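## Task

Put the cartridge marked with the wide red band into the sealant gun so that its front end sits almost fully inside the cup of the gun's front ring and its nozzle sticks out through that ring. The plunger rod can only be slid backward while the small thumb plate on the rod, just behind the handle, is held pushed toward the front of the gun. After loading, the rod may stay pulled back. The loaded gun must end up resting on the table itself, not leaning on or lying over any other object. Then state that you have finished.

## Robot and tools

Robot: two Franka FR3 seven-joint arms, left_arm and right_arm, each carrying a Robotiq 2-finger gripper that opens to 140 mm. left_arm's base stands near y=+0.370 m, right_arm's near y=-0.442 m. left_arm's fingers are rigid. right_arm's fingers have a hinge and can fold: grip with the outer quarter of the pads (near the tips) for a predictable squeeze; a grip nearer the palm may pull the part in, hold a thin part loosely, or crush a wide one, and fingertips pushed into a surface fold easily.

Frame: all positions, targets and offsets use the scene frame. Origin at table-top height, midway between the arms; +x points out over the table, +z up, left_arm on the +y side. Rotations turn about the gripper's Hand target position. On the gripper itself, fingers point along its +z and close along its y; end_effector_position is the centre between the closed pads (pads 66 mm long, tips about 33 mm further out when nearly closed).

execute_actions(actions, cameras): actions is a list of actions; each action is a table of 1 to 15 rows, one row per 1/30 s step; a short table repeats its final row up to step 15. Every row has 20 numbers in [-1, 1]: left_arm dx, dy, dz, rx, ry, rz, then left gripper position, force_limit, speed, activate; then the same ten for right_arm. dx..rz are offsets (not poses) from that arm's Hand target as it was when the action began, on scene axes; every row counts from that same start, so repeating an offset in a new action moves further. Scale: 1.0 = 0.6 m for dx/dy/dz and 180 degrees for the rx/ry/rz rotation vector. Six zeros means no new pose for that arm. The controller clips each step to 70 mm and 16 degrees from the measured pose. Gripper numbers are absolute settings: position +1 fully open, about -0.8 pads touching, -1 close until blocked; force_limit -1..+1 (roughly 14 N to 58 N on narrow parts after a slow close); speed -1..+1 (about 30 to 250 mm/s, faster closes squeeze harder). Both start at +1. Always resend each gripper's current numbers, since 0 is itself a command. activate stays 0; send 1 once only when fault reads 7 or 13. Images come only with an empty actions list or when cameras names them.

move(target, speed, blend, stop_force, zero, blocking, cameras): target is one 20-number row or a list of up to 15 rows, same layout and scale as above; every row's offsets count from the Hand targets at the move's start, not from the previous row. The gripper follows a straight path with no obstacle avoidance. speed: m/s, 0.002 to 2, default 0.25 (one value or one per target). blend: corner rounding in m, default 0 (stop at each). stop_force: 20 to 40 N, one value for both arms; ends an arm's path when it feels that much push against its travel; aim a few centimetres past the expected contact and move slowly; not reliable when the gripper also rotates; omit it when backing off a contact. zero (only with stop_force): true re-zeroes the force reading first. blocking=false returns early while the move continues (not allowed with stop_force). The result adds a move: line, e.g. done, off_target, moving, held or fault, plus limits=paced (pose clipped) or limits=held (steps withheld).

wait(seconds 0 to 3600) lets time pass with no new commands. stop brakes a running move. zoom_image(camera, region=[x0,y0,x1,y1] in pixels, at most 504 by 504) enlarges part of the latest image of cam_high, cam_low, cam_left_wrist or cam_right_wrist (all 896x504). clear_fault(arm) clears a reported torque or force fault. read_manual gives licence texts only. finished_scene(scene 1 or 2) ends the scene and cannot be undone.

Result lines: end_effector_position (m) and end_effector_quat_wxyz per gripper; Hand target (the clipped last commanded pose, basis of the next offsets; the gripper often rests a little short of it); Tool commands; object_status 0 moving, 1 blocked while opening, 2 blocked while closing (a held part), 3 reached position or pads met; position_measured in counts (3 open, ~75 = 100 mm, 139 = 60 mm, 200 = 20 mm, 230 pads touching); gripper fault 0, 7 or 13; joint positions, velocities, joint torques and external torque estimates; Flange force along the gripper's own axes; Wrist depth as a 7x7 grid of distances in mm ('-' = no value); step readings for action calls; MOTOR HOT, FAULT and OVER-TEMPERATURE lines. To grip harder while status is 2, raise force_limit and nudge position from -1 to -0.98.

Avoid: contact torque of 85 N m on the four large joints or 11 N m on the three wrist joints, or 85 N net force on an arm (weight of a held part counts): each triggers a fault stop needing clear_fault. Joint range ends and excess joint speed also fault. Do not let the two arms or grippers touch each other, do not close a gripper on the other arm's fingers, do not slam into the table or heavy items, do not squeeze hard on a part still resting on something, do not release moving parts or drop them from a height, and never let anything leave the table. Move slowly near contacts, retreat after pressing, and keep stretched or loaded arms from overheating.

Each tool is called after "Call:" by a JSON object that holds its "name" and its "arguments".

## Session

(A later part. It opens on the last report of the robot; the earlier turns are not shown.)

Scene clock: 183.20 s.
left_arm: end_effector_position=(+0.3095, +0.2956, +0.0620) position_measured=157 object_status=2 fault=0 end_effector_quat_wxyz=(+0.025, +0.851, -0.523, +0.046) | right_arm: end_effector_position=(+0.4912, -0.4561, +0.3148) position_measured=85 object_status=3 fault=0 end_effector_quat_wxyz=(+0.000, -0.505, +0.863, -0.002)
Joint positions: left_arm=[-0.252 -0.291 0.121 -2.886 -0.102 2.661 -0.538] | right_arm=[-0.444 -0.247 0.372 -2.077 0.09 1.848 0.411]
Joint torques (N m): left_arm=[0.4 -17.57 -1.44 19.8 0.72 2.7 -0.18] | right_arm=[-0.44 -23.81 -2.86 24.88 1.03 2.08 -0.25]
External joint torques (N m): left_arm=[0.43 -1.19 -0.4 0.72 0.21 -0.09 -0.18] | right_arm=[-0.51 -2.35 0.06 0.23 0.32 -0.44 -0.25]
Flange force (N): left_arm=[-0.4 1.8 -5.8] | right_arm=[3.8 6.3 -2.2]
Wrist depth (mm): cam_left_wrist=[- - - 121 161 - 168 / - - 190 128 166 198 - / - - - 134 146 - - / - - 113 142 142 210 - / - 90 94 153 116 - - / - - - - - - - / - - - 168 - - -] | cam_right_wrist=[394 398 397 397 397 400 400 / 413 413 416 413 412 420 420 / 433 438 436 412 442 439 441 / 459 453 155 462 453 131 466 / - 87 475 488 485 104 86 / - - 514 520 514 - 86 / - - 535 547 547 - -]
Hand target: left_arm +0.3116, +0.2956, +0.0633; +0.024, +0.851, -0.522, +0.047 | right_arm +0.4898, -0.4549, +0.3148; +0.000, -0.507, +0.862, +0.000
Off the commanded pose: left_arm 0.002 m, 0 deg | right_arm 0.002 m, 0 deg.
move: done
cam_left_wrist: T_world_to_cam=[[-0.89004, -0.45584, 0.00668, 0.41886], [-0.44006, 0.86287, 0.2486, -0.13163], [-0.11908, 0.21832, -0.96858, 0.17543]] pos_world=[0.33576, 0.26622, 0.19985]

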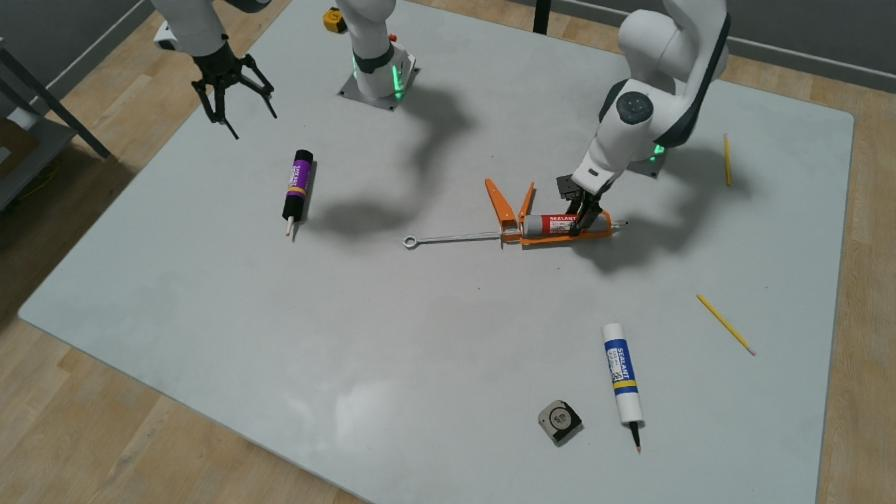

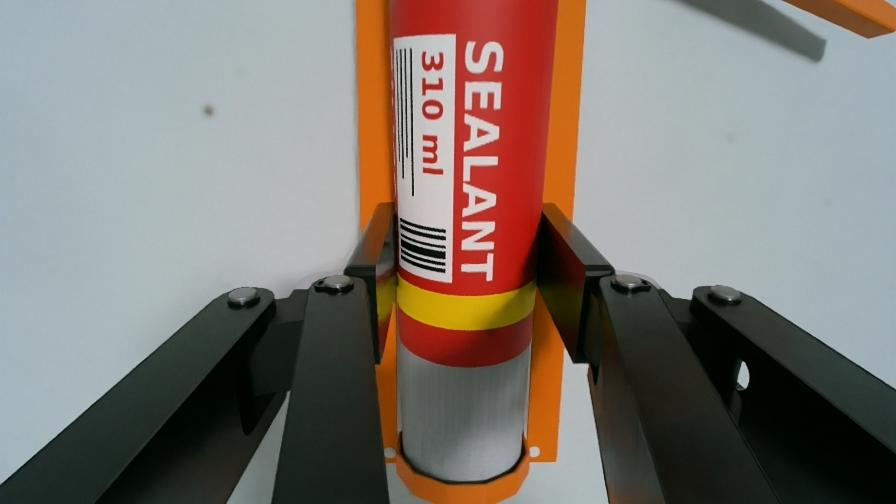

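Call:
{"name": "execute_actions", "arguments": {"actions": [[[0,0,0,0,0,0,-0.15,-0.1,-1,0,0,0,0,0,0,0,0.35,-0.2,-0.5,0]]], "cameras": ["cam_high","cam_left_wrist"]}}

Call:
{"name": "zoom_image", "arguments": {"camera": "cam_high", "region": [480, 180, 640, 260]}}

Scene clock: 184.50 s.
left_arm: end_effector_position=(+0.3106, +0.2957, +0.0627) position_measured=148 object_status=3 fault=0 end_effector_quat_wxyz=(+0.025, +0.851, -0.523, +0.047) | right_arm: end_effector_position=(+0.4912, -0.4561, +0.3148) position_measured=85 object_status=3 fault=0 end_effector_quat_wxyz=(+0.000, -0.505, +0.863, -0.002)
Joint positions: left_arm=[-0.251 -0.291 0.121 -2.884 -0.102 2.661 -0.538] | right_arm=[-0.444 -0.247 0.372 -2.077 0.09 1.848 0.411]
Joint torques (N m): left_arm=[0.15 -16.98 -1.55 18.81 0.68 2.69 -0.2] | right_arm=[-0.45 -23.82 -2.78 24.98 1.05 2.07 -0.23]
External joint torques (N m): left_arm=[0.14 -0.65 -0.54 -0.23 0.18 -0.09 -0.21] | right_arm=[-0.45 -2.24 0.24 0.25 0.33 -0.47 -0.23]
Flange force (N): left_arm=[-0.7 3.2 -3.3] | right_arm=[3.3 6.0 -2.3]
Wrist depth (mm): cam_left_wrist=[- - 185 144 164 186 168 / - - 189 147 169 192 194 / - - - 153 177 200 201 / - 207 124 158 144 207 207 / - 85 96 165 144 - 215 / - - - 174 193 - - / - - - 175 - - -] | cam_right_wrist=[397 397 397 398 397 397 402 / 413 414 415 412 413 419 421 / 430 436 436 428 439 439 439 / 446 453 138 467 453 137 463 / - 87 475 482 487 104 86 / - - 515 512 516 - 86 / - - 548 545 548 - -]
Hand target: left_arm +0.3116, +0.2956, +0.0633; +0.024, +0.851, -0.522, +0.047 | right_arm +0.4898, -0.4549, +0.3148; +0.000, -0.507, +0.862, +0.000
Off the commanded pose: left_arm 0.001 m, 0 deg | right_arm 0.002 m, 0 deg.
Step readings (end_effector_position of left_arm | right_arm):
0: (+0.3095, +0.2956, +0.0620) | (+0.4912, -0.4561, +0.3148)
1: (+0.3095, +0.2956, +0.0620) | (+0.4912, -0.4561, +0.3148)
2: (+0.3095, +0.2956, +0.0620) | (+0.4912, -0.4561, +0.3148)
4: (+0.3097, +0.2956, +0.0621) | (+0.4912, -0.4561, +0.3148)
8: (+0.3105, +0.2956, +0.0627) | (+0.4912, -0.4561, +0.3148)
15: (+0.3106, +0.2957, +0.0627) | (+0.4912, -0.4561, +0.3148)
cam_left_wrist: T_world_to_cam=[[-0.88969, -0.45654, 0.00521, 0.42002], [-0.44119, 0.8626, 0.24754, -0.13077], [-0.1175, 0.21794, -0.96886, 0.17594]] pos_world=[0.33666, 0.26622, 0.20065]

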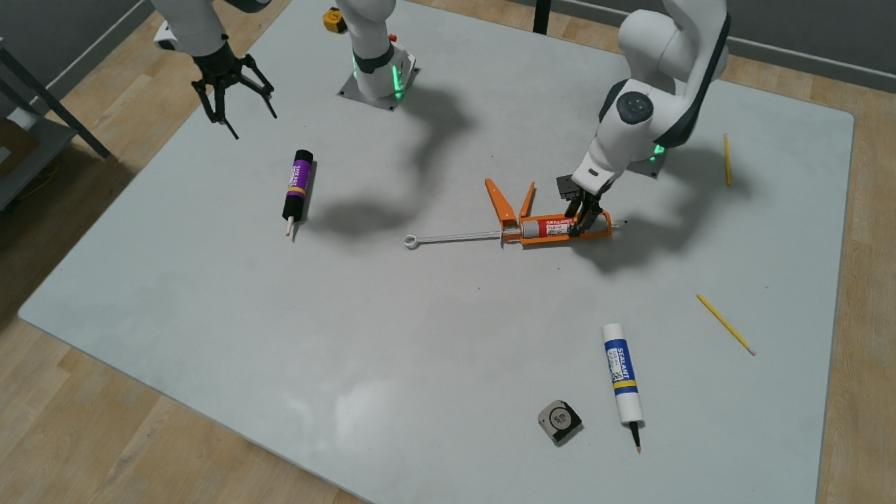

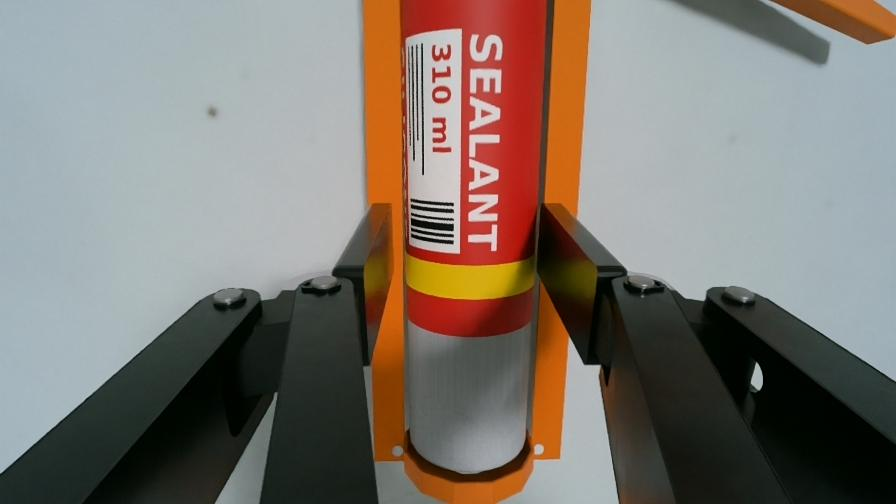

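Scaled by 3.150.

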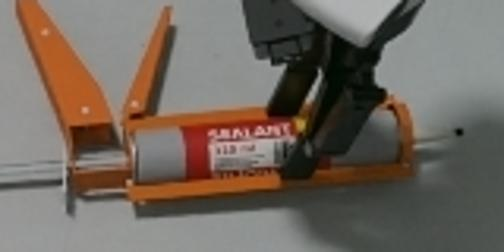

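Call:
{"name": "move", "arguments": {"target": [[0,0,0.005,0.0202,0.0093,0,-0.15,-0.1,-1,0,0,0,0,0,0,0,0.35,-0.2,-0.5,0],[0,0,-0.012,0.0202,0.0093,0,-0.15,-0.1,-1,0,0,0,0,0,0,0,0.35,-0.2,-0.5,0]], "speed": 0.015, "stop_force": 20, "cameras": ["cam_high","cam_left_wrist"]}}

Call:
{"name": "zoom_image", "arguments": {"camera": "cam_high", "region": [480, 180, 640, 260]}}

Scene clock: 189.37 s.
left_arm: end_effector_position=(+0.3125, +0.2957, +0.0577) position_measured=148 object_status=3 fault=0 end_effector_quat_wxyz=(+0.005, +0.852, -0.524, +0.019) | right_arm: end_effector_position=(+0.4912, -0.4561, +0.3148) position_measured=85 object_status=3 fault=0 end_effector_quat_wxyz=(+0.000, -0.505, +0.863, -0.002)
Joint positions: left_arm=[-0.191 -0.246 0.025 -2.845 -0.033 2.632 -0.631] | right_arm=[-0.444 -0.247 0.372 -2.077 0.09 1.848 0.411]
Joint torques (N m): left_arm=[-0.47 -17.3 -0.69 17.8 0.27 3.18 -0.17] | right_arm=[-0.46 -23.83 -2.83 24.92 1.04 2.09 -0.26]
External joint torques (N m): left_arm=[-0.47 0.83 -0.33 -1.23 -0.16 0.44 -0.17] | right_arm=[-0.44 -2.39 0.19 0.26 0.33 -0.44 -0.26]
Flange force (N): left_arm=[0.4 2.1 4.9] | right_arm=[3.6 6.4 -2.3]
Wrist depth (mm): cam_left_wrist=[- 176 174 137 153 178 176 / - 185 - 140 159 183 184 / - - - 148 168 - - / - 206 125 154 153 202 205 / - 89 97 161 125 - - / - - - 175 191 - - / - - - 178 - - -] | cam_right_wrist=[394 395 397 397 394 399 400 / 413 415 416 412 414 418 420 / 432 437 430 400 439 439 440 / 458 457 138 462 453 137 466 / - 87 472 490 486 104 86 / - - 508 521 516 - 86 / - - 547 554 550 - -]
Hand target: left_arm +0.3116, +0.2956, +0.0561; +0.005, +0.852, -0.523, +0.018 | right_arm +0.4898, -0.4549, +0.3148; +0.000, -0.507, +0.862, +0.000
Off the commanded pose: left_arm 0.002 m, 0 deg | right_arm 0.002 m, 0 deg.
move: done
cam_left_wrist: T_world_to_cam=[[-0.88984, -0.45627, -0.00044, 0.42206], [-0.43341, 0.84494, 0.31343, -0.12975], [-0.14264, 0.27909, -0.94961, 0.15993]] pos_world=[0.34214, 0.25757, 0.19273]

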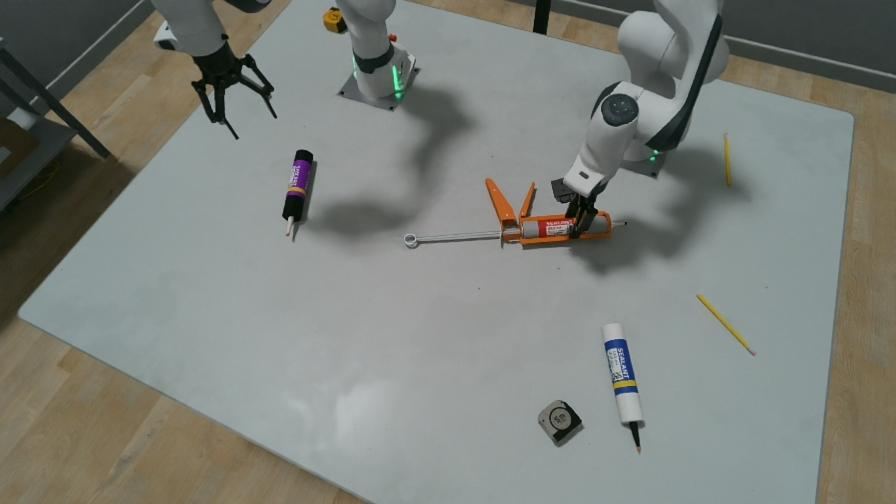

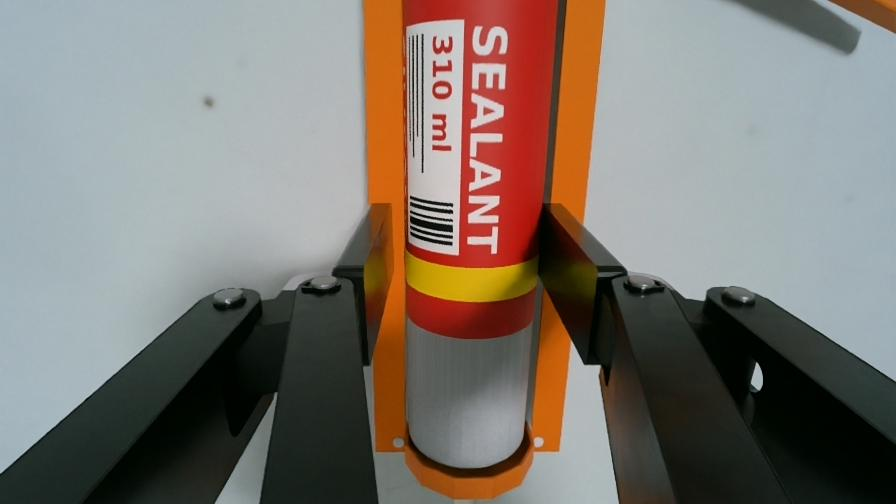

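Scaled by 3.150.

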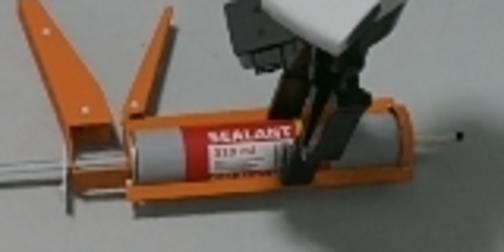

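Call:
{"name": "move", "arguments": {"target": [[-0.0018,-0.0008,0.0070,0,0,0,-0.15,-0.1,-1,0,0,0,0,0,0,0,0.35,-0.2,-0.5,0],[-0.0018,-0.0008,0.0070,0,0,0,-1,-0.4,-1,0,0,0,0,0,0,0,0.35,-0.2,-0.5,0]], "speed": 0.015, "cameras": ["cam_high","cam_left_wrist"]}}

Call:
{"name": "zoom_image", "arguments": {"camera": "cam_high", "region": [560, 185, 640, 245]}}

Scene clock: 191.30 s.
left_arm: end_effector_position=(+0.3117, +0.2952, +0.0608) position_measured=160 object_status=0 fault=0 end_effector_quat_wxyz=(+0.005, +0.852, -0.524, +0.019) | right_arm: end_effector_position=(+0.4912, -0.4561, +0.3148) position_measured=85 object_status=3 fault=0 end_effector_quat_wxyz=(+0.000, -0.505, +0.863, -0.002)
Joint positions: left_arm=[-0.191 -0.258 0.023 -2.846 -0.033 2.621 -0.633] | right_arm=[-0.444 -0.247 0.372 -2.077 0.09 1.848 0.411]
Joint torques (N m): left_arm=[-0.07 -18.49 -0.79 18.12 0.41 2.55 -0.18] | right_arm=[-0.44 -23.76 -2.8 24.94 1.03 2.08 -0.24]
External joint torques (N m): left_arm=[-0.04 -0.69 -0.39 -1.01 -0.03 -0.18 -0.18] | right_arm=[-0.37 -2.15 0.29 0.14 0.32 -0.48 -0.24]
Flange force (N): left_arm=[-2.2 4.8 -2.6] | right_arm=[3.2 6.1 -2.0]
Wrist depth (mm): cam_left_wrist=[- 180 178 138 156 182 176 / - - 185 143 162 - - / - - - 150 170 197 195 / 208 206 120 155 159 204 - / - - 96 164 115 - 217 / - - - 178 - - - / - - - 181 - - -] | cam_right_wrist=[392 397 398 399 394 400 400 / 414 416 413 416 416 419 420 / 434 436 436 431 435 441 442 / 455 453 155 461 454 137 458 / - 87 474 485 484 104 86 / - - 507 516 516 - 86 / - - 530 545 547 - -]
Hand target: left_arm +0.3105, +0.2951, +0.0603; +0.005, +0.852, -0.523, +0.018 | right_arm +0.4898, -0.4549, +0.3148; +0.000, -0.507, +0.862, +0.000
Off the commanded pose: left_arm 0.001 m, 0 deg | right_arm 0.002 m, 0 deg.
move: done
cam_left_wrist: T_world_to_cam=[[-0.8897, -0.45654, -0.00067, 0.4211], [-0.43378, 0.84489, 0.31304, -0.13047], [-0.14235, 0.2788, -0.94974, 0.16289]] pos_world=[0.34124, 0.25707, 0.19583]

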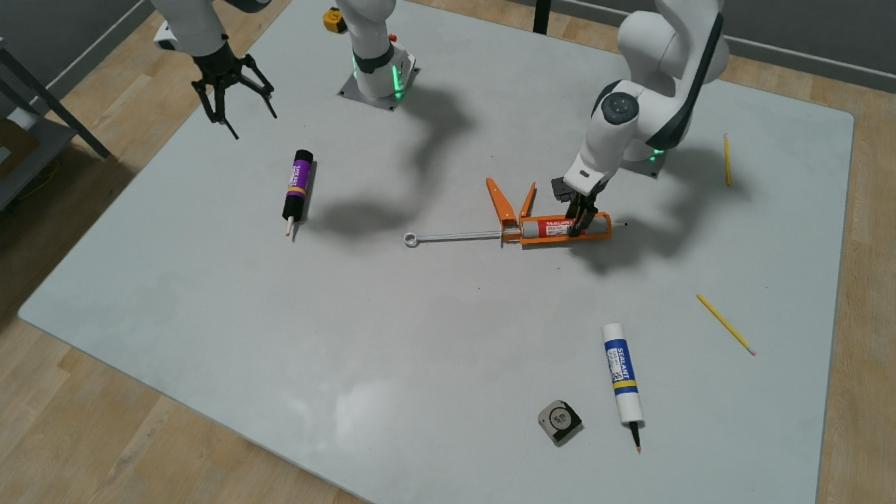

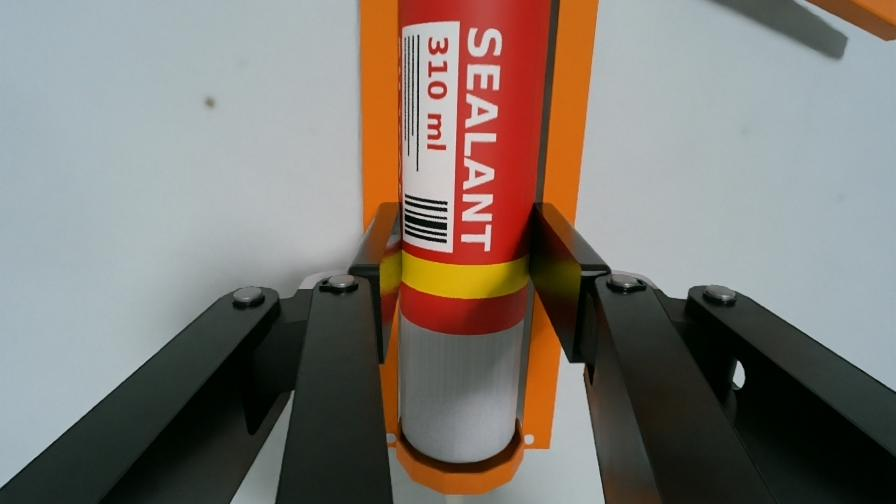

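Scaled by 6.300.

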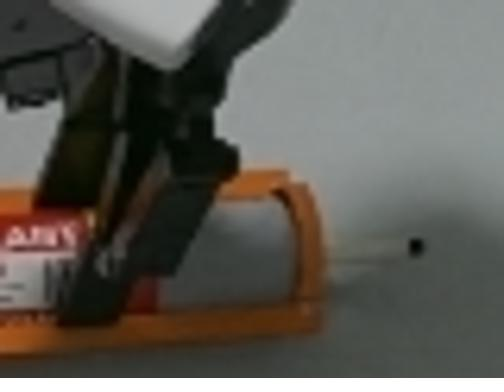

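Call:
{"name": "move", "arguments": {"target": [-0.0068,0.0147,-0.002,0,0,0,-1,-0.4,-1,0,0,0,0,0,0,0,0.35,-0.2,-0.5,0], "speed": 0.015, "stop_force": 20, "cameras": ["cam_high","cam_left_wrist"]}}

Call:
{"name": "zoom_image", "arguments": {"camera": "cam_high", "region": [560, 185, 640, 245]}}

Call:
{"name": "zoom_image", "arguments": {"camera": "cam_high", "region": [400, 170, 560, 260]}}

Scene clock: 193.37 s.
left_arm: end_effector_position=(+0.3089, +0.3016, +0.0608) position_measured=160 object_status=2 fault=0 end_effector_quat_wxyz=(+0.004, +0.853, -0.521, +0.021) | right_arm: end_effector_position=(+0.4912, -0.4561, +0.3148) position_measured=85 object_status=3 fault=0 end_effector_quat_wxyz=(+0.000, -0.505, +0.863, -0.002)
Joint positions: left_arm=[-0.182 -0.272 0.031 -2.861 -0.029 2.625 -0.625] | right_arm=[-0.444 -0.247 0.372 -2.077 0.09 1.848 0.411]
Joint torques (N m): left_arm=[1.02 -17.47 0.36 16.66 0.99 2.48 0.37] | right_arm=[-0.44 -23.84 -2.79 24.9 1.04 2.07 -0.22]
External joint torques (N m): left_arm=[1.03 -0.1 0.79 -2.61 0.55 -0.28 0.37] | right_arm=[-0.43 -2.22 0.23 0.11 0.33 -0.48 -0.22]
Flange force (N): left_arm=[-8.2 4.3 -0.6] | right_arm=[3.4 6.4 -2.0]
Wrist depth (mm): cam_left_wrist=[- 182 177 138 155 178 - / 191 - - 142 162 - 189 / - 198 - 150 169 - - / - - 206 156 131 - 206 / - - 94 163 112 - 215 / - - - 177 - - - / - - - 180 - - -] | cam_right_wrist=[394 395 397 395 398 400 401 / 413 413 414 413 412 421 420 / 436 436 434 428 436 441 442 / 457 456 155 454 449 138 464 / - 87 471 486 487 104 86 / - - 517 516 520 - 87 / - - 547 554 545 - -]
Hand target: left_arm +0.3064, +0.3040, +0.0591; +0.005, +0.852, -0.523, +0.018 | right_arm +0.4898, -0.4549, +0.3148; +0.000, -0.507, +0.862, +0.000
Off the commanded pose: left_arm 0.004 m, 0 deg | right_arm 0.002 m, 0 deg.
move: off_target (left_arm)
cam_left_wrist: T_world_to_cam=[[-0.887, -0.46176, -0.00299, 0.42249], [-0.43968, 0.84259, 0.31101, -0.13446], [-0.14109, 0.27718, -0.9504, 0.16093]] pos_world=[0.33833, 0.26377, 0.19603]

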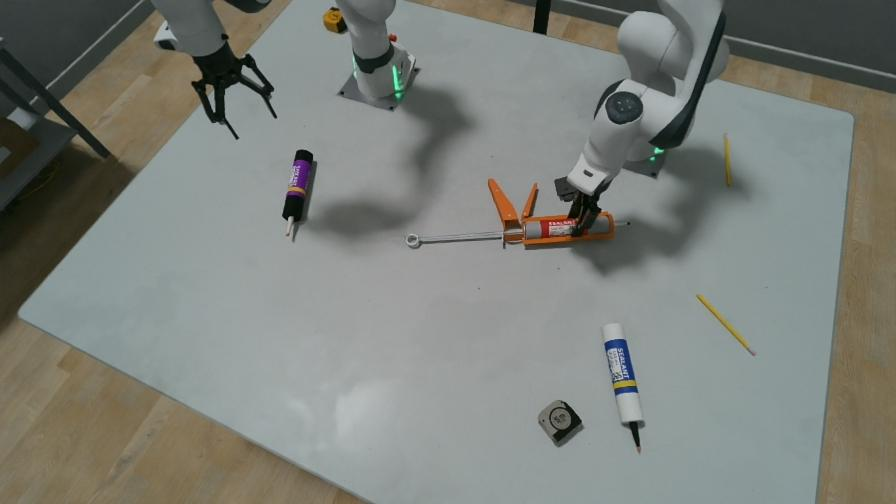

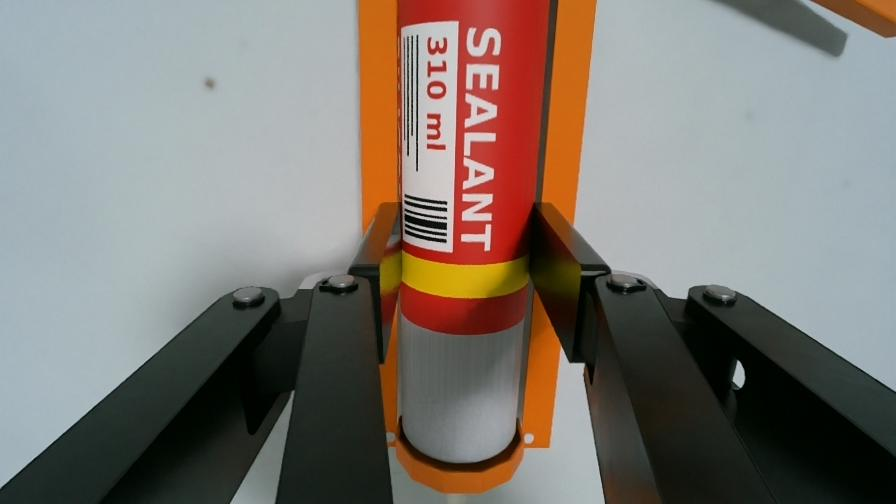

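Scaled by 6.300.

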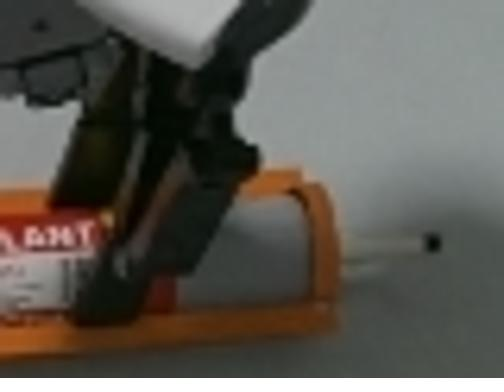

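Scaled by 3.150.

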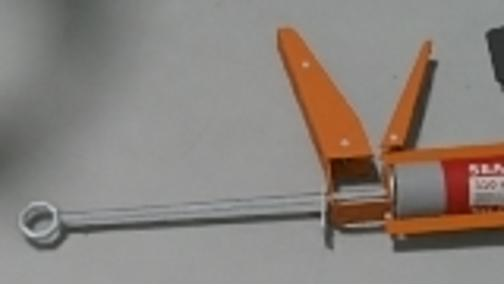

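Call:
{"name": "move", "arguments": {"target": [0.0042,-0.0040,0.0012,0,0,0,-1,-0.4,-1,0,0.05,0.60,-0.158,0,0,0.3056,0.35,-0.2,-0.5,0], "speed": 0.15, "cameras": ["cam_high","cam_right_wrist"]}}

Scene clock: 199.00 s.
left_arm: end_effector_position=(+0.3093, +0.3015, +0.0608) position_measured=160 object_status=2 fault=0 end_effector_quat_wxyz=(+0.005, +0.853, -0.521, +0.020) | right_arm: end_effector_position=(+0.5205, -0.0943, +0.2209) position_measured=85 object_status=3 fault=0 end_effector_quat_wxyz=(-0.002, +0.846, -0.534, +0.001)
Joint positions: left_arm=[-0.182 -0.269 0.031 -2.858 -0.029 2.622 -0.625] | right_arm=[-0.04 0.285 0.695 -1.768 -0.198 1.987 0.275]
Joint velocities: left_arm=[within noise] | right_arm=[0 0.002 0 0 -0.003 -0.003 -0.001]
Joint torques (N m): left_arm=[-0.08 -16.34 -0.48 18.54 0.58 2.69 0.12] | right_arm=[-0.68 -34.81 6.01 24.86 0.05 2.04 -0.25]
External joint torques (N m): left_arm=[-0.05 1.02 -0.02 -0.5 0.14 -0.02 0.12] | right_arm=[-0.71 -1.04 -0.11 0.67 -0.63 -0.54 -0.24]
Flange force (N): left_arm=[0.6 -1.4 3.5] | right_arm=[1.3 -0.1 -2.9]
Wrist depth (mm): cam_left_wrist=[- - 177 138 156 180 - / 188 - 189 142 162 - - / - - 195 150 171 201 197 / - 207 202 156 155 205 202 / - 85 93 164 112 - 214 / - - - 174 - - - / - - - 182 - - -] | cam_right_wrist=[307 309 309 312 312 311 313 / 323 324 324 324 328 329 323 / 340 341 342 342 343 344 349 / 357 356 155 360 359 137 365 / - 87 373 381 382 104 86 / - - 403 407 406 - 86 / - - 433 427 410 - -]
Hand target: left_arm +0.3089, +0.3016, +0.0598; +0.005, +0.852, -0.523, +0.018 | right_arm +0.5198, -0.0949, +0.2200; +0.000, +0.848, -0.530, +0.001
Off the commanded pose: left_arm 0.001 m, 0 deg | right_arm 0.001 m, 1 deg.
move: done
cam_right_wrist: T_world_to_cam=[[-0.90282, -0.42976, -0.01509, 0.44326], [-0.40928, 0.84796, 0.33684, 0.22003], [-0.13196, 0.31028, -0.94144, 0.45024]] pos_world=[0.54966, -0.13578, 0.35644]

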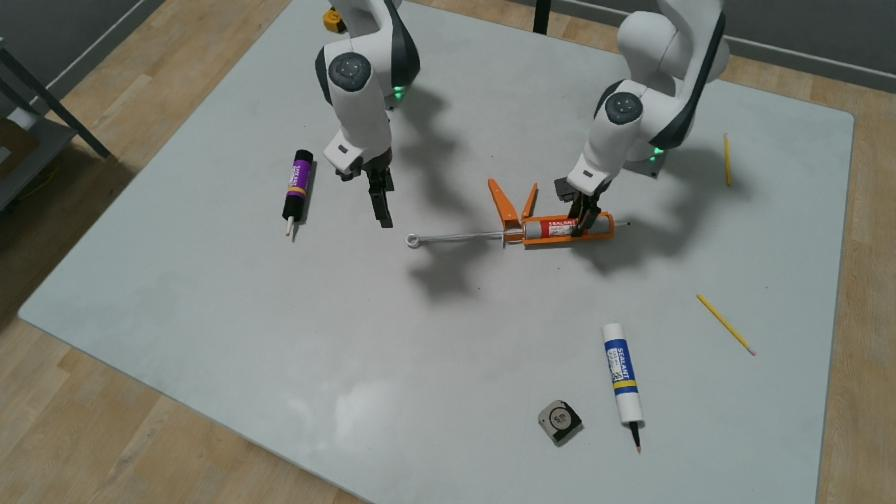

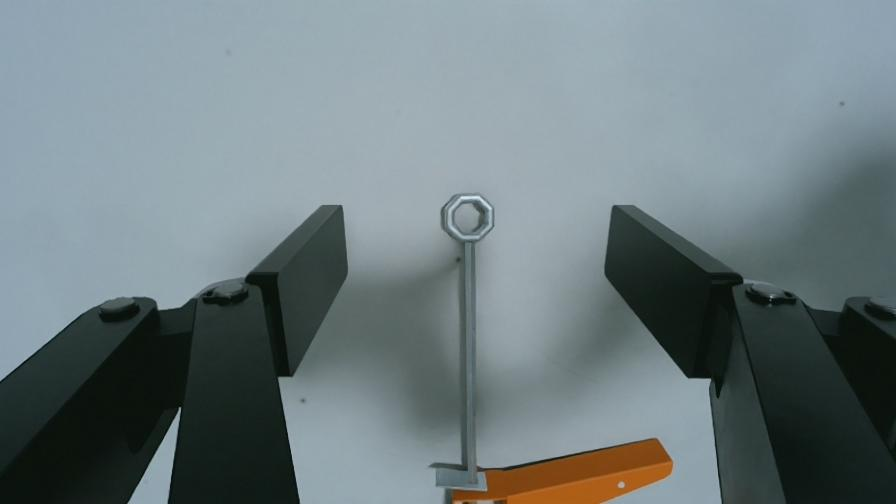

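Call:
{"name": "move", "arguments": {"target": [0,0,0,0,0,0,-1,-0.4,-1,0,-0.0320,0.0650,-0.2,0,0,0,0.35,-0.2,-0.5,0], "speed": 0.12, "cameras": ["cam_right_wrist"]}}

Scene clock: 201.53 s.
left_arm: end_effector_position=(+0.3093, +0.3015, +0.0608) position_measured=160 object_status=2 fault=0 end_effector_quat_wxyz=(+0.005, +0.853, -0.521, +0.020) | right_arm: end_effector_position=(+0.4991, -0.0567, +0.0993) position_measured=85 object_status=3 fault=0 end_effector_quat_wxyz=(+0.002, +0.849, -0.528, -0.001)
Joint positions: left_arm=[-0.182 -0.269 0.031 -2.858 -0.029 2.622 -0.625] | right_arm=[0.085 0.454 0.627 -1.869 -0.326 2.214 0.41]
Joint velocities: left_arm=[within noise] | right_arm=[-0.001 0 0 0.002 0 0 0.007]
Joint torques (N m): left_arm=[-0.12 -16.36 -0.45 18.51 0.57 2.69 0.12] | right_arm=[-0.34 -39.9 8.16 22.45 0.21 2.59 0.22]
External joint torques (N m): left_arm=[-0.15 1.2 -0.05 -0.8 0.14 -0.07 0.12] | right_arm=[-0.29 -1.85 -0.56 0.39 -0.39 0.06 0.22]
Flange force (N): left_arm=[0.6 -1.0 4.1] | right_arm=[0.9 3.1 -2.0]
Wrist depth (mm): cam_left_wrist=[- - - 138 157 181 176 / - 188 - 142 162 - - / - 193 - 150 168 - 195 / - - - 156 141 207 206 / - - 93 165 112 - - / - - - 178 - - - / - - - 180 - - -] | cam_right_wrist=[198 198 200 200 201 202 203 / 207 208 209 209 211 213 213 / 217 219 219 218 221 223 224 / 229 228 155 232 231 137 237 / - 87 240 245 248 104 86 / - - 259 260 263 - 86 / - - 276 277 280 - -]
Hand target: left_arm +0.3089, +0.3016, +0.0598; +0.005, +0.852, -0.523, +0.018 | right_arm +0.5006, -0.0559, +0.1000; +0.000, +0.848, -0.530, +0.001
Off the commanded pose: left_arm 0.001 m, 0 deg | right_arm 0.002 m, 0 deg.
move: done
cam_right_wrist: T_world_to_cam=[[-0.89705, -0.4419, -0.00595, 0.43383], [-0.41814, 0.84431, 0.33511, 0.22471], [-0.14306, 0.3031, -0.94216, 0.32655]] pos_world=[0.52984, -0.09699, 0.23494]

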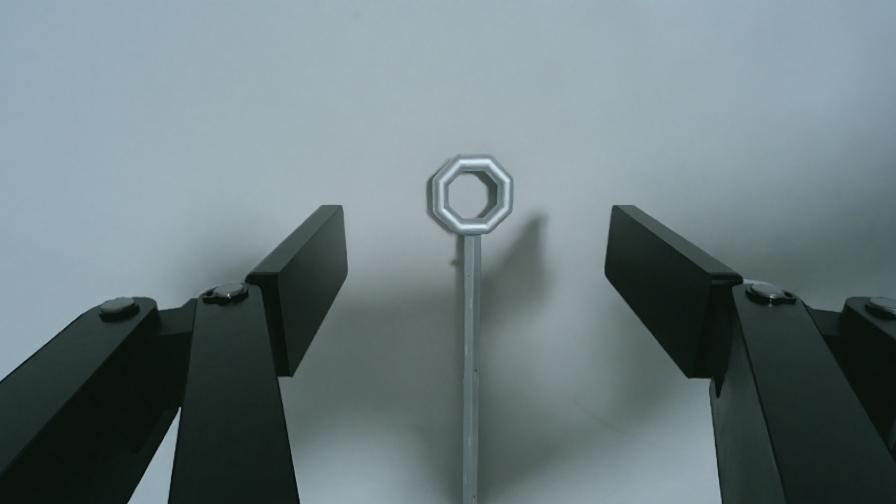

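Call:
{"name": "move", "arguments": {"target": [0,0,0,0,0,0,-1,-0.4,-1,0,-0.0005,-0.0042,-0.0967,0,0,0,0.35,-0.2,-0.5,0], "speed": 0.08, "cameras": ["cam_right_wrist"]}}

Scene clock: 203.97 s.
left_arm: end_effector_position=(+0.3093, +0.3015, +0.0608) position_measured=160 object_status=2 fault=0 end_effector_quat_wxyz=(+0.005, +0.853, -0.521, +0.020) | right_arm: end_effector_position=(+0.4993, -0.0591, +0.0422) position_measured=85 object_status=3 fault=0 end_effector_quat_wxyz=(+0.002, +0.849, -0.528, -0.001)
Joint positions: left_arm=[-0.182 -0.269 0.031 -2.858 -0.029 2.622 -0.625] | right_arm=[0.123 0.539 0.57 -1.898 -0.389 2.322 0.448]
Joint velocities: left_arm=[within noise] | right_arm=[-0.001 0 -0.002 0.001 0.002 0.003 0.005]
Joint torques (N m): left_arm=[-0.12 -16.33 -0.45 18.5 0.59 2.69 0.09] | right_arm=[-0.33 -41.96 8.47 20.92 0.05 2.69 0.13]
External joint torques (N m): left_arm=[-0.15 0.99 -0.06 -0.55 0.15 -0.02 0.09] | right_arm=[-0.3 -1.7 -1.09 0.12 -0.49 0.15 0.13]
Flange force (N): left_arm=[0.7 -1.1 3.4] | right_arm=[1.2 3.4 -1.2]
Wrist depth (mm): cam_left_wrist=[- - - 138 157 - - / - - 190 143 162 - - / 199 - - 150 171 199 - / - 206 204 156 155 - - / - 90 97 165 116 - - / - - - 178 - - - / - - - 183 - - -] | cam_right_wrist=[146 147 148 148 149 150 151 / 153 154 154 155 157 157 158 / 161 162 163 162 164 166 166 / 169 170 155 170 170 137 175 / - 88 178 180 183 104 86 / - - 192 193 195 - 86 / - - 205 205 207 - -]
Hand target: left_arm +0.3089, +0.3016, +0.0598; +0.005, +0.852, -0.523, +0.018 | right_arm +0.5003, -0.0584, +0.0420; +0.000, +0.848, -0.530, +0.001
Off the commanded pose: left_arm 0.001 m, 0 deg | right_arm 0.001 m, 0 deg.
move: done
cam_right_wrist: T_world_to_cam=[[-0.89742, -0.44112, -0.00716, 0.43287], [-0.41781, 0.84458, 0.33485, 0.24589], [-0.14166, 0.30349, -0.94225, 0.27272]] pos_world=[0.52984, -0.09949, 0.17774]

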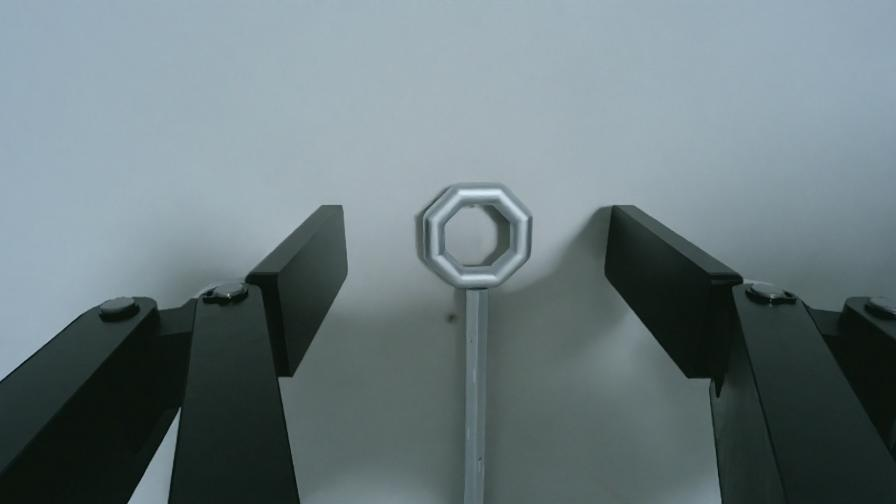

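Call:
{"name": "execute_actions", "arguments": {"actions": [[[0,0,0,0,0,0,-1,-0.4,-1,0,0,0,0,0,0,0,-1,-0.1,-1,0]],[[0,0,0,0,0,0,-1,-0.4,-1,0,0,0,0,0,0,0,-1,-0.1,-1,0]],[[0,0,0,0,0,0,-1,-0.4,-1,0,0,0,0,0,0,0,-1,-0.1,-1,0]],[[0,0,0,0,0,0,-1,-0.4,-1,0,0,0,0,0,0,0,-1,-0.1,-1,0]],[[0,0,0,0,0,0,-1,-0.4,-1,0,0,0,0,0,0,0,-1,-0.1,-1,0]]], "cameras": ["cam_right_wrist"]}}

Scene clock: 207.33 s.
left_arm: end_effector_position=(+0.3093, +0.3015, +0.0608) position_measured=160 object_status=2 fault=0 end_effector_quat_wxyz=(+0.005, +0.853, -0.521, +0.020) | right_arm: end_effector_position=(+0.5035, -0.0561, +0.0458) position_measured=176 object_status=2 fault=0 end_effector_quat_wxyz=(-0.005, +0.848, -0.529, +0.002)
Joint positions: left_arm=[-0.182 -0.269 0.031 -2.858 -0.029 2.621 -0.625] | right_arm=[0.124 0.536 0.57 -1.895 -0.389 2.33 0.449]
Joint torques (N m): left_arm=[-0.09 -16.31 -0.45 18.46 0.57 2.7 0.13] | right_arm=[-0.05 -39.5 8.37 18.32 0.33 1.61 0.14]
External joint torques (N m): left_arm=[-0.03 1.09 0.03 -0.68 0.12 -0.03 0.13] | right_arm=[0 0.71 -1.09 -2.51 -0.21 -0.95 0.14]
External joint torques at the end of the 1st action: left_arm=[-0.16 1.02 -0.08 -0.57 0.14 -0.03 0.12] | right_arm=[-0.21 -1.74 -0.79 0.19 -0.4 0.11 0.17]
External joint torques at the end of the 2nd action: left_arm=[-0.02 1.06 0.02 -0.61 0.12 -0.03 0.11] | right_arm=[-0.35 -0.55 -0.94 -1.16 -0.34 -0.64 0.16]
External joint torques at the end of the 3rd action: left_arm=[-0.06 1.13 -0.03 -0.62 0.14 -0.03 0.11] | right_arm=[-0.06 0.67 -1.01 -2.51 -0.28 -0.85 0.19]
External joint torques at the end of the 4th action: left_arm=[-0.13 1.05 -0.05 -0.66 0.14 -0.05 0.12] | right_arm=[-0.07 0.62 -1.14 -2.45 -0.27 -0.96 0.13]
Flange force (N): left_arm=[0.3 -1.2 3.8] | right_arm=[1.1 6.2 1.3]
Flange force at the end of the 1st action (N): left_arm=[0.7 -1.1 3.5] | right_arm=[0.9 3.3 -1.7]
Flange force at the end of the 2nd action (N): left_arm=[0.5 -1.3 3.7] | right_arm=[1.3 4.7 -0.7]
Flange force at the end of the 3rd action (N): left_arm=[0.7 -1.4 3.9] | right_arm=[1.2 6.5 1.4]
Flange force at the end of the 4th action (N): left_arm=[0.5 -1.0 3.6] | right_arm=[1.3 6.1 1.2]
Wrist depth (mm): cam_left_wrist=[180 - 176 138 155 - - / 187 - 188 143 161 - - / 199 198 195 150 171 - 195 / - - 118 156 155 - 206 / 218 85 93 165 113 - 216 / - - - 177 - - - / - - - 181 - - -] | cam_right_wrist=[151 151 151 151 152 152 153 / 158 158 159 157 159 159 160 / 167 166 167 164 167 168 168 / 176 176 174 161 143 175 177 / 187 84 89 182 119 88 187 / - 71 77 195 - 75 68 / - 72 - 208 - - 69]
Hand target: left_arm +0.3089, +0.3016, +0.0598; +0.005, +0.852, -0.523, +0.018 | right_arm +0.5003, -0.0584, +0.0420; +0.000, +0.848, -0.530, +0.001
Off the commanded pose: left_arm 0.001 m, 0 deg | right_arm 0.006 m, 1 deg.
Step readings (end_effector_position of left_arm | right_arm; steps 1 to 15: 1st action; 16 to 30: 2nd action; 31 to 45: 3rd action; 46 to 60: 4th action; 61 to 75: 5th action):
0: (+0.3093, +0.3015, +0.0608) | (+0.4994, -0.0590, +0.0422)
1: (+0.3093, +0.3015, +0.0608) | (+0.4994, -0.0590, +0.0422)
2: (+0.3093, +0.3015, +0.0608) | (+0.4994, -0.0590, +0.0422)
4: (+0.3093, +0.3015, +0.0608) | (+0.4994, -0.0590, +0.0422)
8: (+0.3093, +0.3015, +0.0608) | (+0.4995, -0.0590, +0.0421)
15: (+0.3093, +0.3015, +0.0608) | (+0.4995, -0.0590, +0.0421)
16: (+0.3093, +0.3015, +0.0608) | (+0.4995, -0.0590, +0.0421)
17: (+0.3093, +0.3015, +0.0608) | (+0.4995, -0.0590, +0.0421)
19: (+0.3093, +0.3015, +0.0608) | (+0.4995, -0.0590, +0.0421)
23: (+0.3093, +0.3015, +0.0608) | (+0.5000, -0.0585, +0.0425)
30: (+0.3093, +0.3015, +0.0608) | (+0.5011, -0.0577, +0.0433)
31: (+0.3093, +0.3015, +0.0608) | (+0.5013, -0.0576, +0.0435)
32: (+0.3093, +0.3015, +0.0608) | (+0.5014, -0.0575, +0.0436)
34: (+0.3093, +0.3015, +0.0608) | (+0.5016, -0.0573, +0.0438)
38: (+0.3093, +0.3015, +0.0608) | (+0.5021, -0.0570, +0.0443)
45: (+0.3093, +0.3015, +0.0608) | (+0.5028, -0.0566, +0.0449)
46: (+0.3093, +0.3015, +0.0608) | (+0.5029, -0.0565, +0.0450)
47: (+0.3093, +0.3015, +0.0608) | (+0.5030, -0.0565, +0.0451)
49: (+0.3093, +0.3015, +0.0608) | (+0.5031, -0.0564, +0.0453)
53: (+0.3092, +0.3015, +0.0608) | (+0.5033, -0.0562, +0.0456)
60: (+0.3093, +0.3015, +0.0608) | (+0.5035, -0.0561, +0.0458)
61: (+0.3093, +0.3015, +0.0608) | (+0.5035, -0.0561, +0.0458)
62: (+0.3093, +0.3015, +0.0608) | (+0.5035, -0.0561, +0.0458)
64: (+0.3093, +0.3015, +0.0608) | (+0.5035, -0.0561, +0.0458)
68: (+0.3093, +0.3015, +0.0608) | (+0.5035, -0.0561, +0.0458)
75: (+0.3093, +0.3015, +0.0608) | (+0.5035, -0.0561, +0.0458)
cam_right_wrist: T_world_to_cam=[[-0.89832, -0.43885, -0.02078, 0.43918], [-0.41947, 0.84266, 0.33759, 0.24441], [-0.13064, 0.31198, -0.94106, 0.27079]] pos_world=[0.53243, -0.0977, 0.18144]

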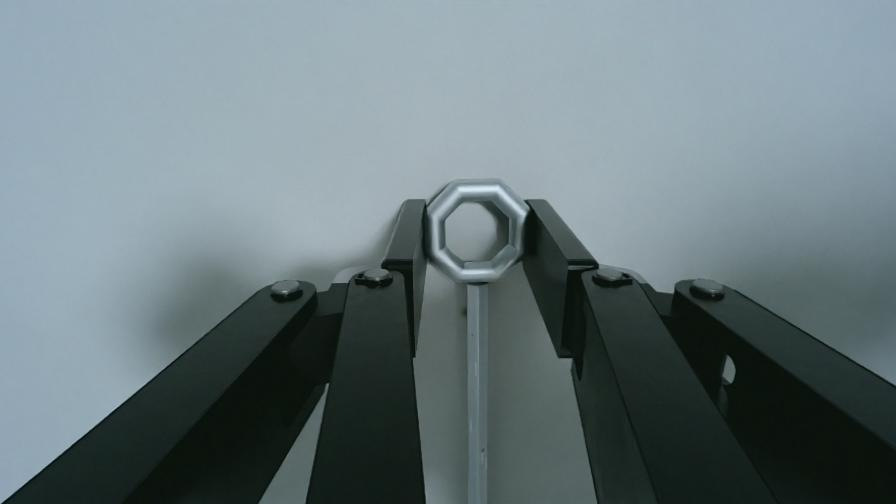

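Call:
{"name": "move", "arguments": {"target": [0,0,0,0,0,0,-1,-0.4,-1,0,0.0067,0.0015,0.007,0,0,0,-1,-0.1,-1,0], "speed": 0.02}}

Call:
{"name": "move", "arguments": {"target": [-0.0086,0.0178,-0.001,0,0,0,-1,-0.4,-1,0,0,0,0,0,0,0,-1,-0.1,-1,0], "speed": 0.01, "stop_force": 25, "cameras": ["cam_high","cam_left_wrist"]}}

Call:
{"name": "zoom_image", "arguments": {"camera": "cam_high", "region": [560, 185, 640, 245]}}

Call:
{"name": "zoom_image", "arguments": {"camera": "cam_left_wrist", "region": [360, 404, 560, 504]}}

Scene clock: 208.93 s.
left_arm: end_effector_position=(+0.3093, +0.3015, +0.0608) position_measured=160 object_status=2 fault=0 end_effector_quat_wxyz=(+0.005, +0.853, -0.521, +0.020) | right_arm: end_effector_position=(+0.5047, -0.0562, +0.0469) position_measured=176 object_status=2 fault=0 end_effector_quat_wxyz=(-0.002, +0.848, -0.530, +0.001)
Joint positions: left_arm=[-0.182 -0.269 0.031 -2.857 -0.029 2.621 -0.625] | right_arm=[0.126 0.54 0.569 -1.883 -0.389 2.318 0.449]
Joint velocities: left_arm=[within noise] | right_arm=[0 0.001 0.001 0.001 0.001 -0.003 -0.001]
Joint torques (N m): left_arm=[-0.09 -16.48 -0.46 18.33 0.58 2.7 0.11] | right_arm=[-1.33 -41.97 8.61 21.52 0.6 1.9 -0.11]
External joint torques (N m): left_arm=[-0.06 0.87 -0.01 -0.7 0.14 -0.01 0.11] | right_arm=[-1.41 -1.39 -1.07 0.54 0.05 -0.67 -0.11]
Flange force (N): left_arm=[0.0 -0.5 3.1] | right_arm=[2.7 0.9 -3.7]
Wrist depth (mm): cam_left_wrist=[- - 178 136 156 177 177 / - 192 184 142 161 - - / 196 196 197 149 170 - - / - 206 203 154 130 - - / - 85 93 162 113 - - / - - - 181 - - - / - - - 182 - - -] | cam_right_wrist=[152 152 152 152 153 154 154 / 159 159 160 159 161 161 163 / 167 167 168 165 167 170 170 / 176 176 175 161 143 177 177 / 186 182 89 184 119 88 190 / - 71 77 197 - 75 68 / - 72 - 209 - - 69]
Hand target: left_arm +0.3089, +0.3016, +0.0598; +0.005, +0.852, -0.523, +0.018 | right_arm +0.5043, -0.0575, +0.0462; +0.000, +0.848, -0.530, +0.001
Off the commanded pose: left_arm 0.001 m, 0 deg | right_arm 0.001 m, 0 deg.
move: done

Scene clock: 210.93 s.
left_arm: end_effector_position=(+0.3074, +0.3095, +0.0616) position_measured=160 object_status=2 fault=0 end_effector_quat_wxyz=(+0.003, +0.854, -0.520, +0.023) | right_arm: end_effector_position=(+0.5022, -0.0530, +0.0470) position_measured=176 object_status=2 fault=0 end_effector_quat_wxyz=(-0.003, +0.849, -0.528, +0.000)
Joint positions: left_arm=[-0.172 -0.286 0.044 -2.873 -0.023 2.626 -0.61] | right_arm=[0.129 0.541 0.573 -1.883 -0.388 2.317 0.449]
Joint torques (N m): left_arm=[1.04 -16.37 0.57 16.58 1.23 2.18 0.46] | right_arm=[-2.26 -42.39 7.84 21.68 0.28 1.92 -0.13]
External joint torques (N m): left_arm=[0.97 0.43 1.02 -2.57 0.8 -0.55 0.46] | right_arm=[-2.14 -2.01 -1.69 0.8 -0.27 -0.62 -0.13]
Flange force (N): left_arm=[-7.7 2.7 0.0] | right_arm=[4.0 1.6 -4.3]
Wrist depth (mm): cam_left_wrist=[181 179 - 139 160 180 - / - - - 143 167 187 187 / 199 195 196 150 193 197 196 / - - 119 155 163 - - / - 85 94 164 115 - - / - - - 177 - - - / - - - 181 - - -] | cam_right_wrist=[152 152 152 152 153 154 154 / 159 159 160 159 161 161 163 / 167 167 168 165 169 170 170 / 176 176 175 161 143 177 179 / 185 182 89 183 119 88 188 / - 71 77 197 - 75 68 / - 72 - 210 - - 69]
Hand target: left_arm +0.3038, +0.3122, +0.0592; +0.005, +0.852, -0.523, +0.018 | right_arm +0.5043, -0.0575, +0.0462; +0.000, +0.848, -0.530, +0.001
Off the commanded pose: left_arm 0.005 m, 1 deg | right_arm 0.005 m, 0 deg.
move: off_target (left_arm)
cam_left_wrist: T_world_to_cam=[[-0.8857, -0.46423, -0.00571, 0.42536], [-0.44312, 0.84162, 0.30874, -0.14062], [-0.13852, 0.27598, -0.95113, 0.15885]] pos_world=[0.33643, 0.27198, 0.19693]

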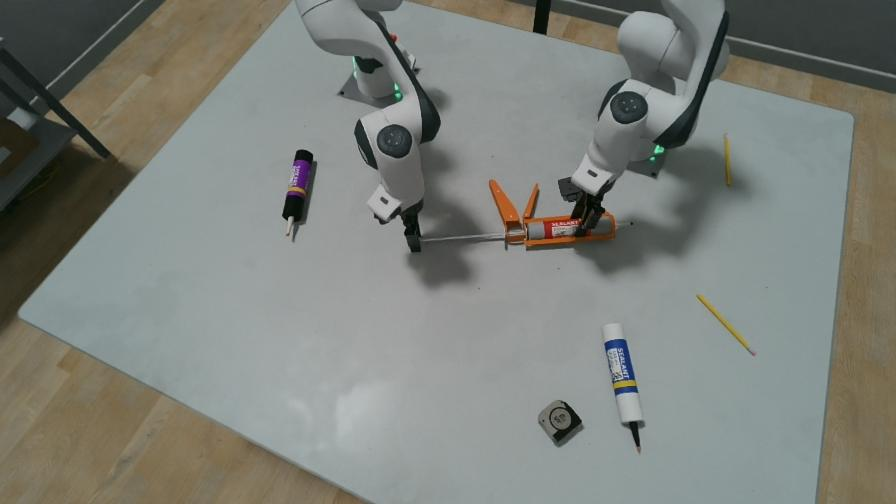

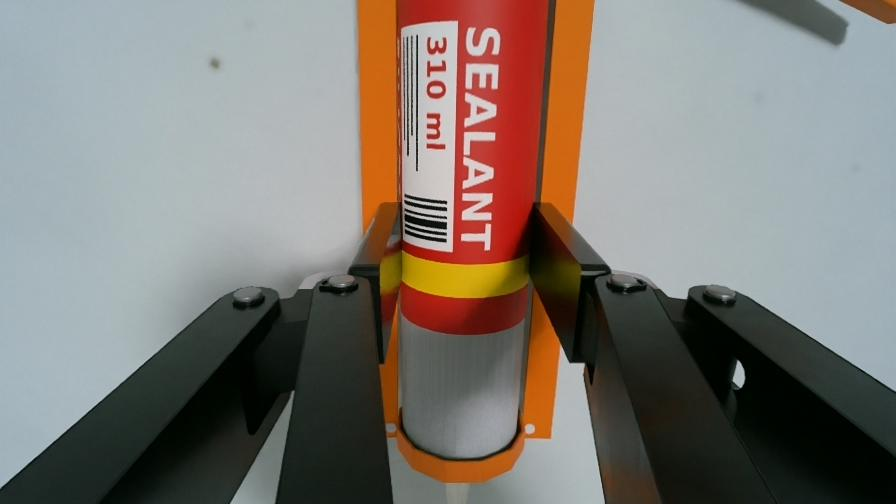

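Scaled by 6.300.

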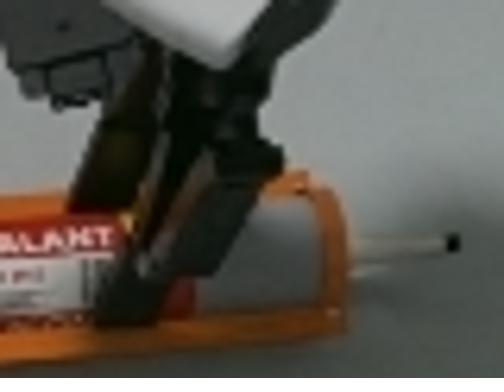

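Scaled by 2.520.

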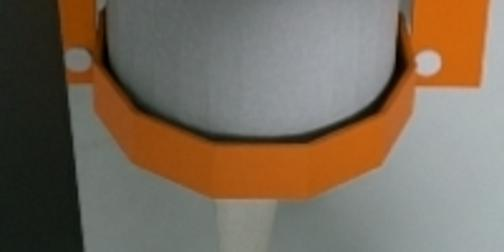

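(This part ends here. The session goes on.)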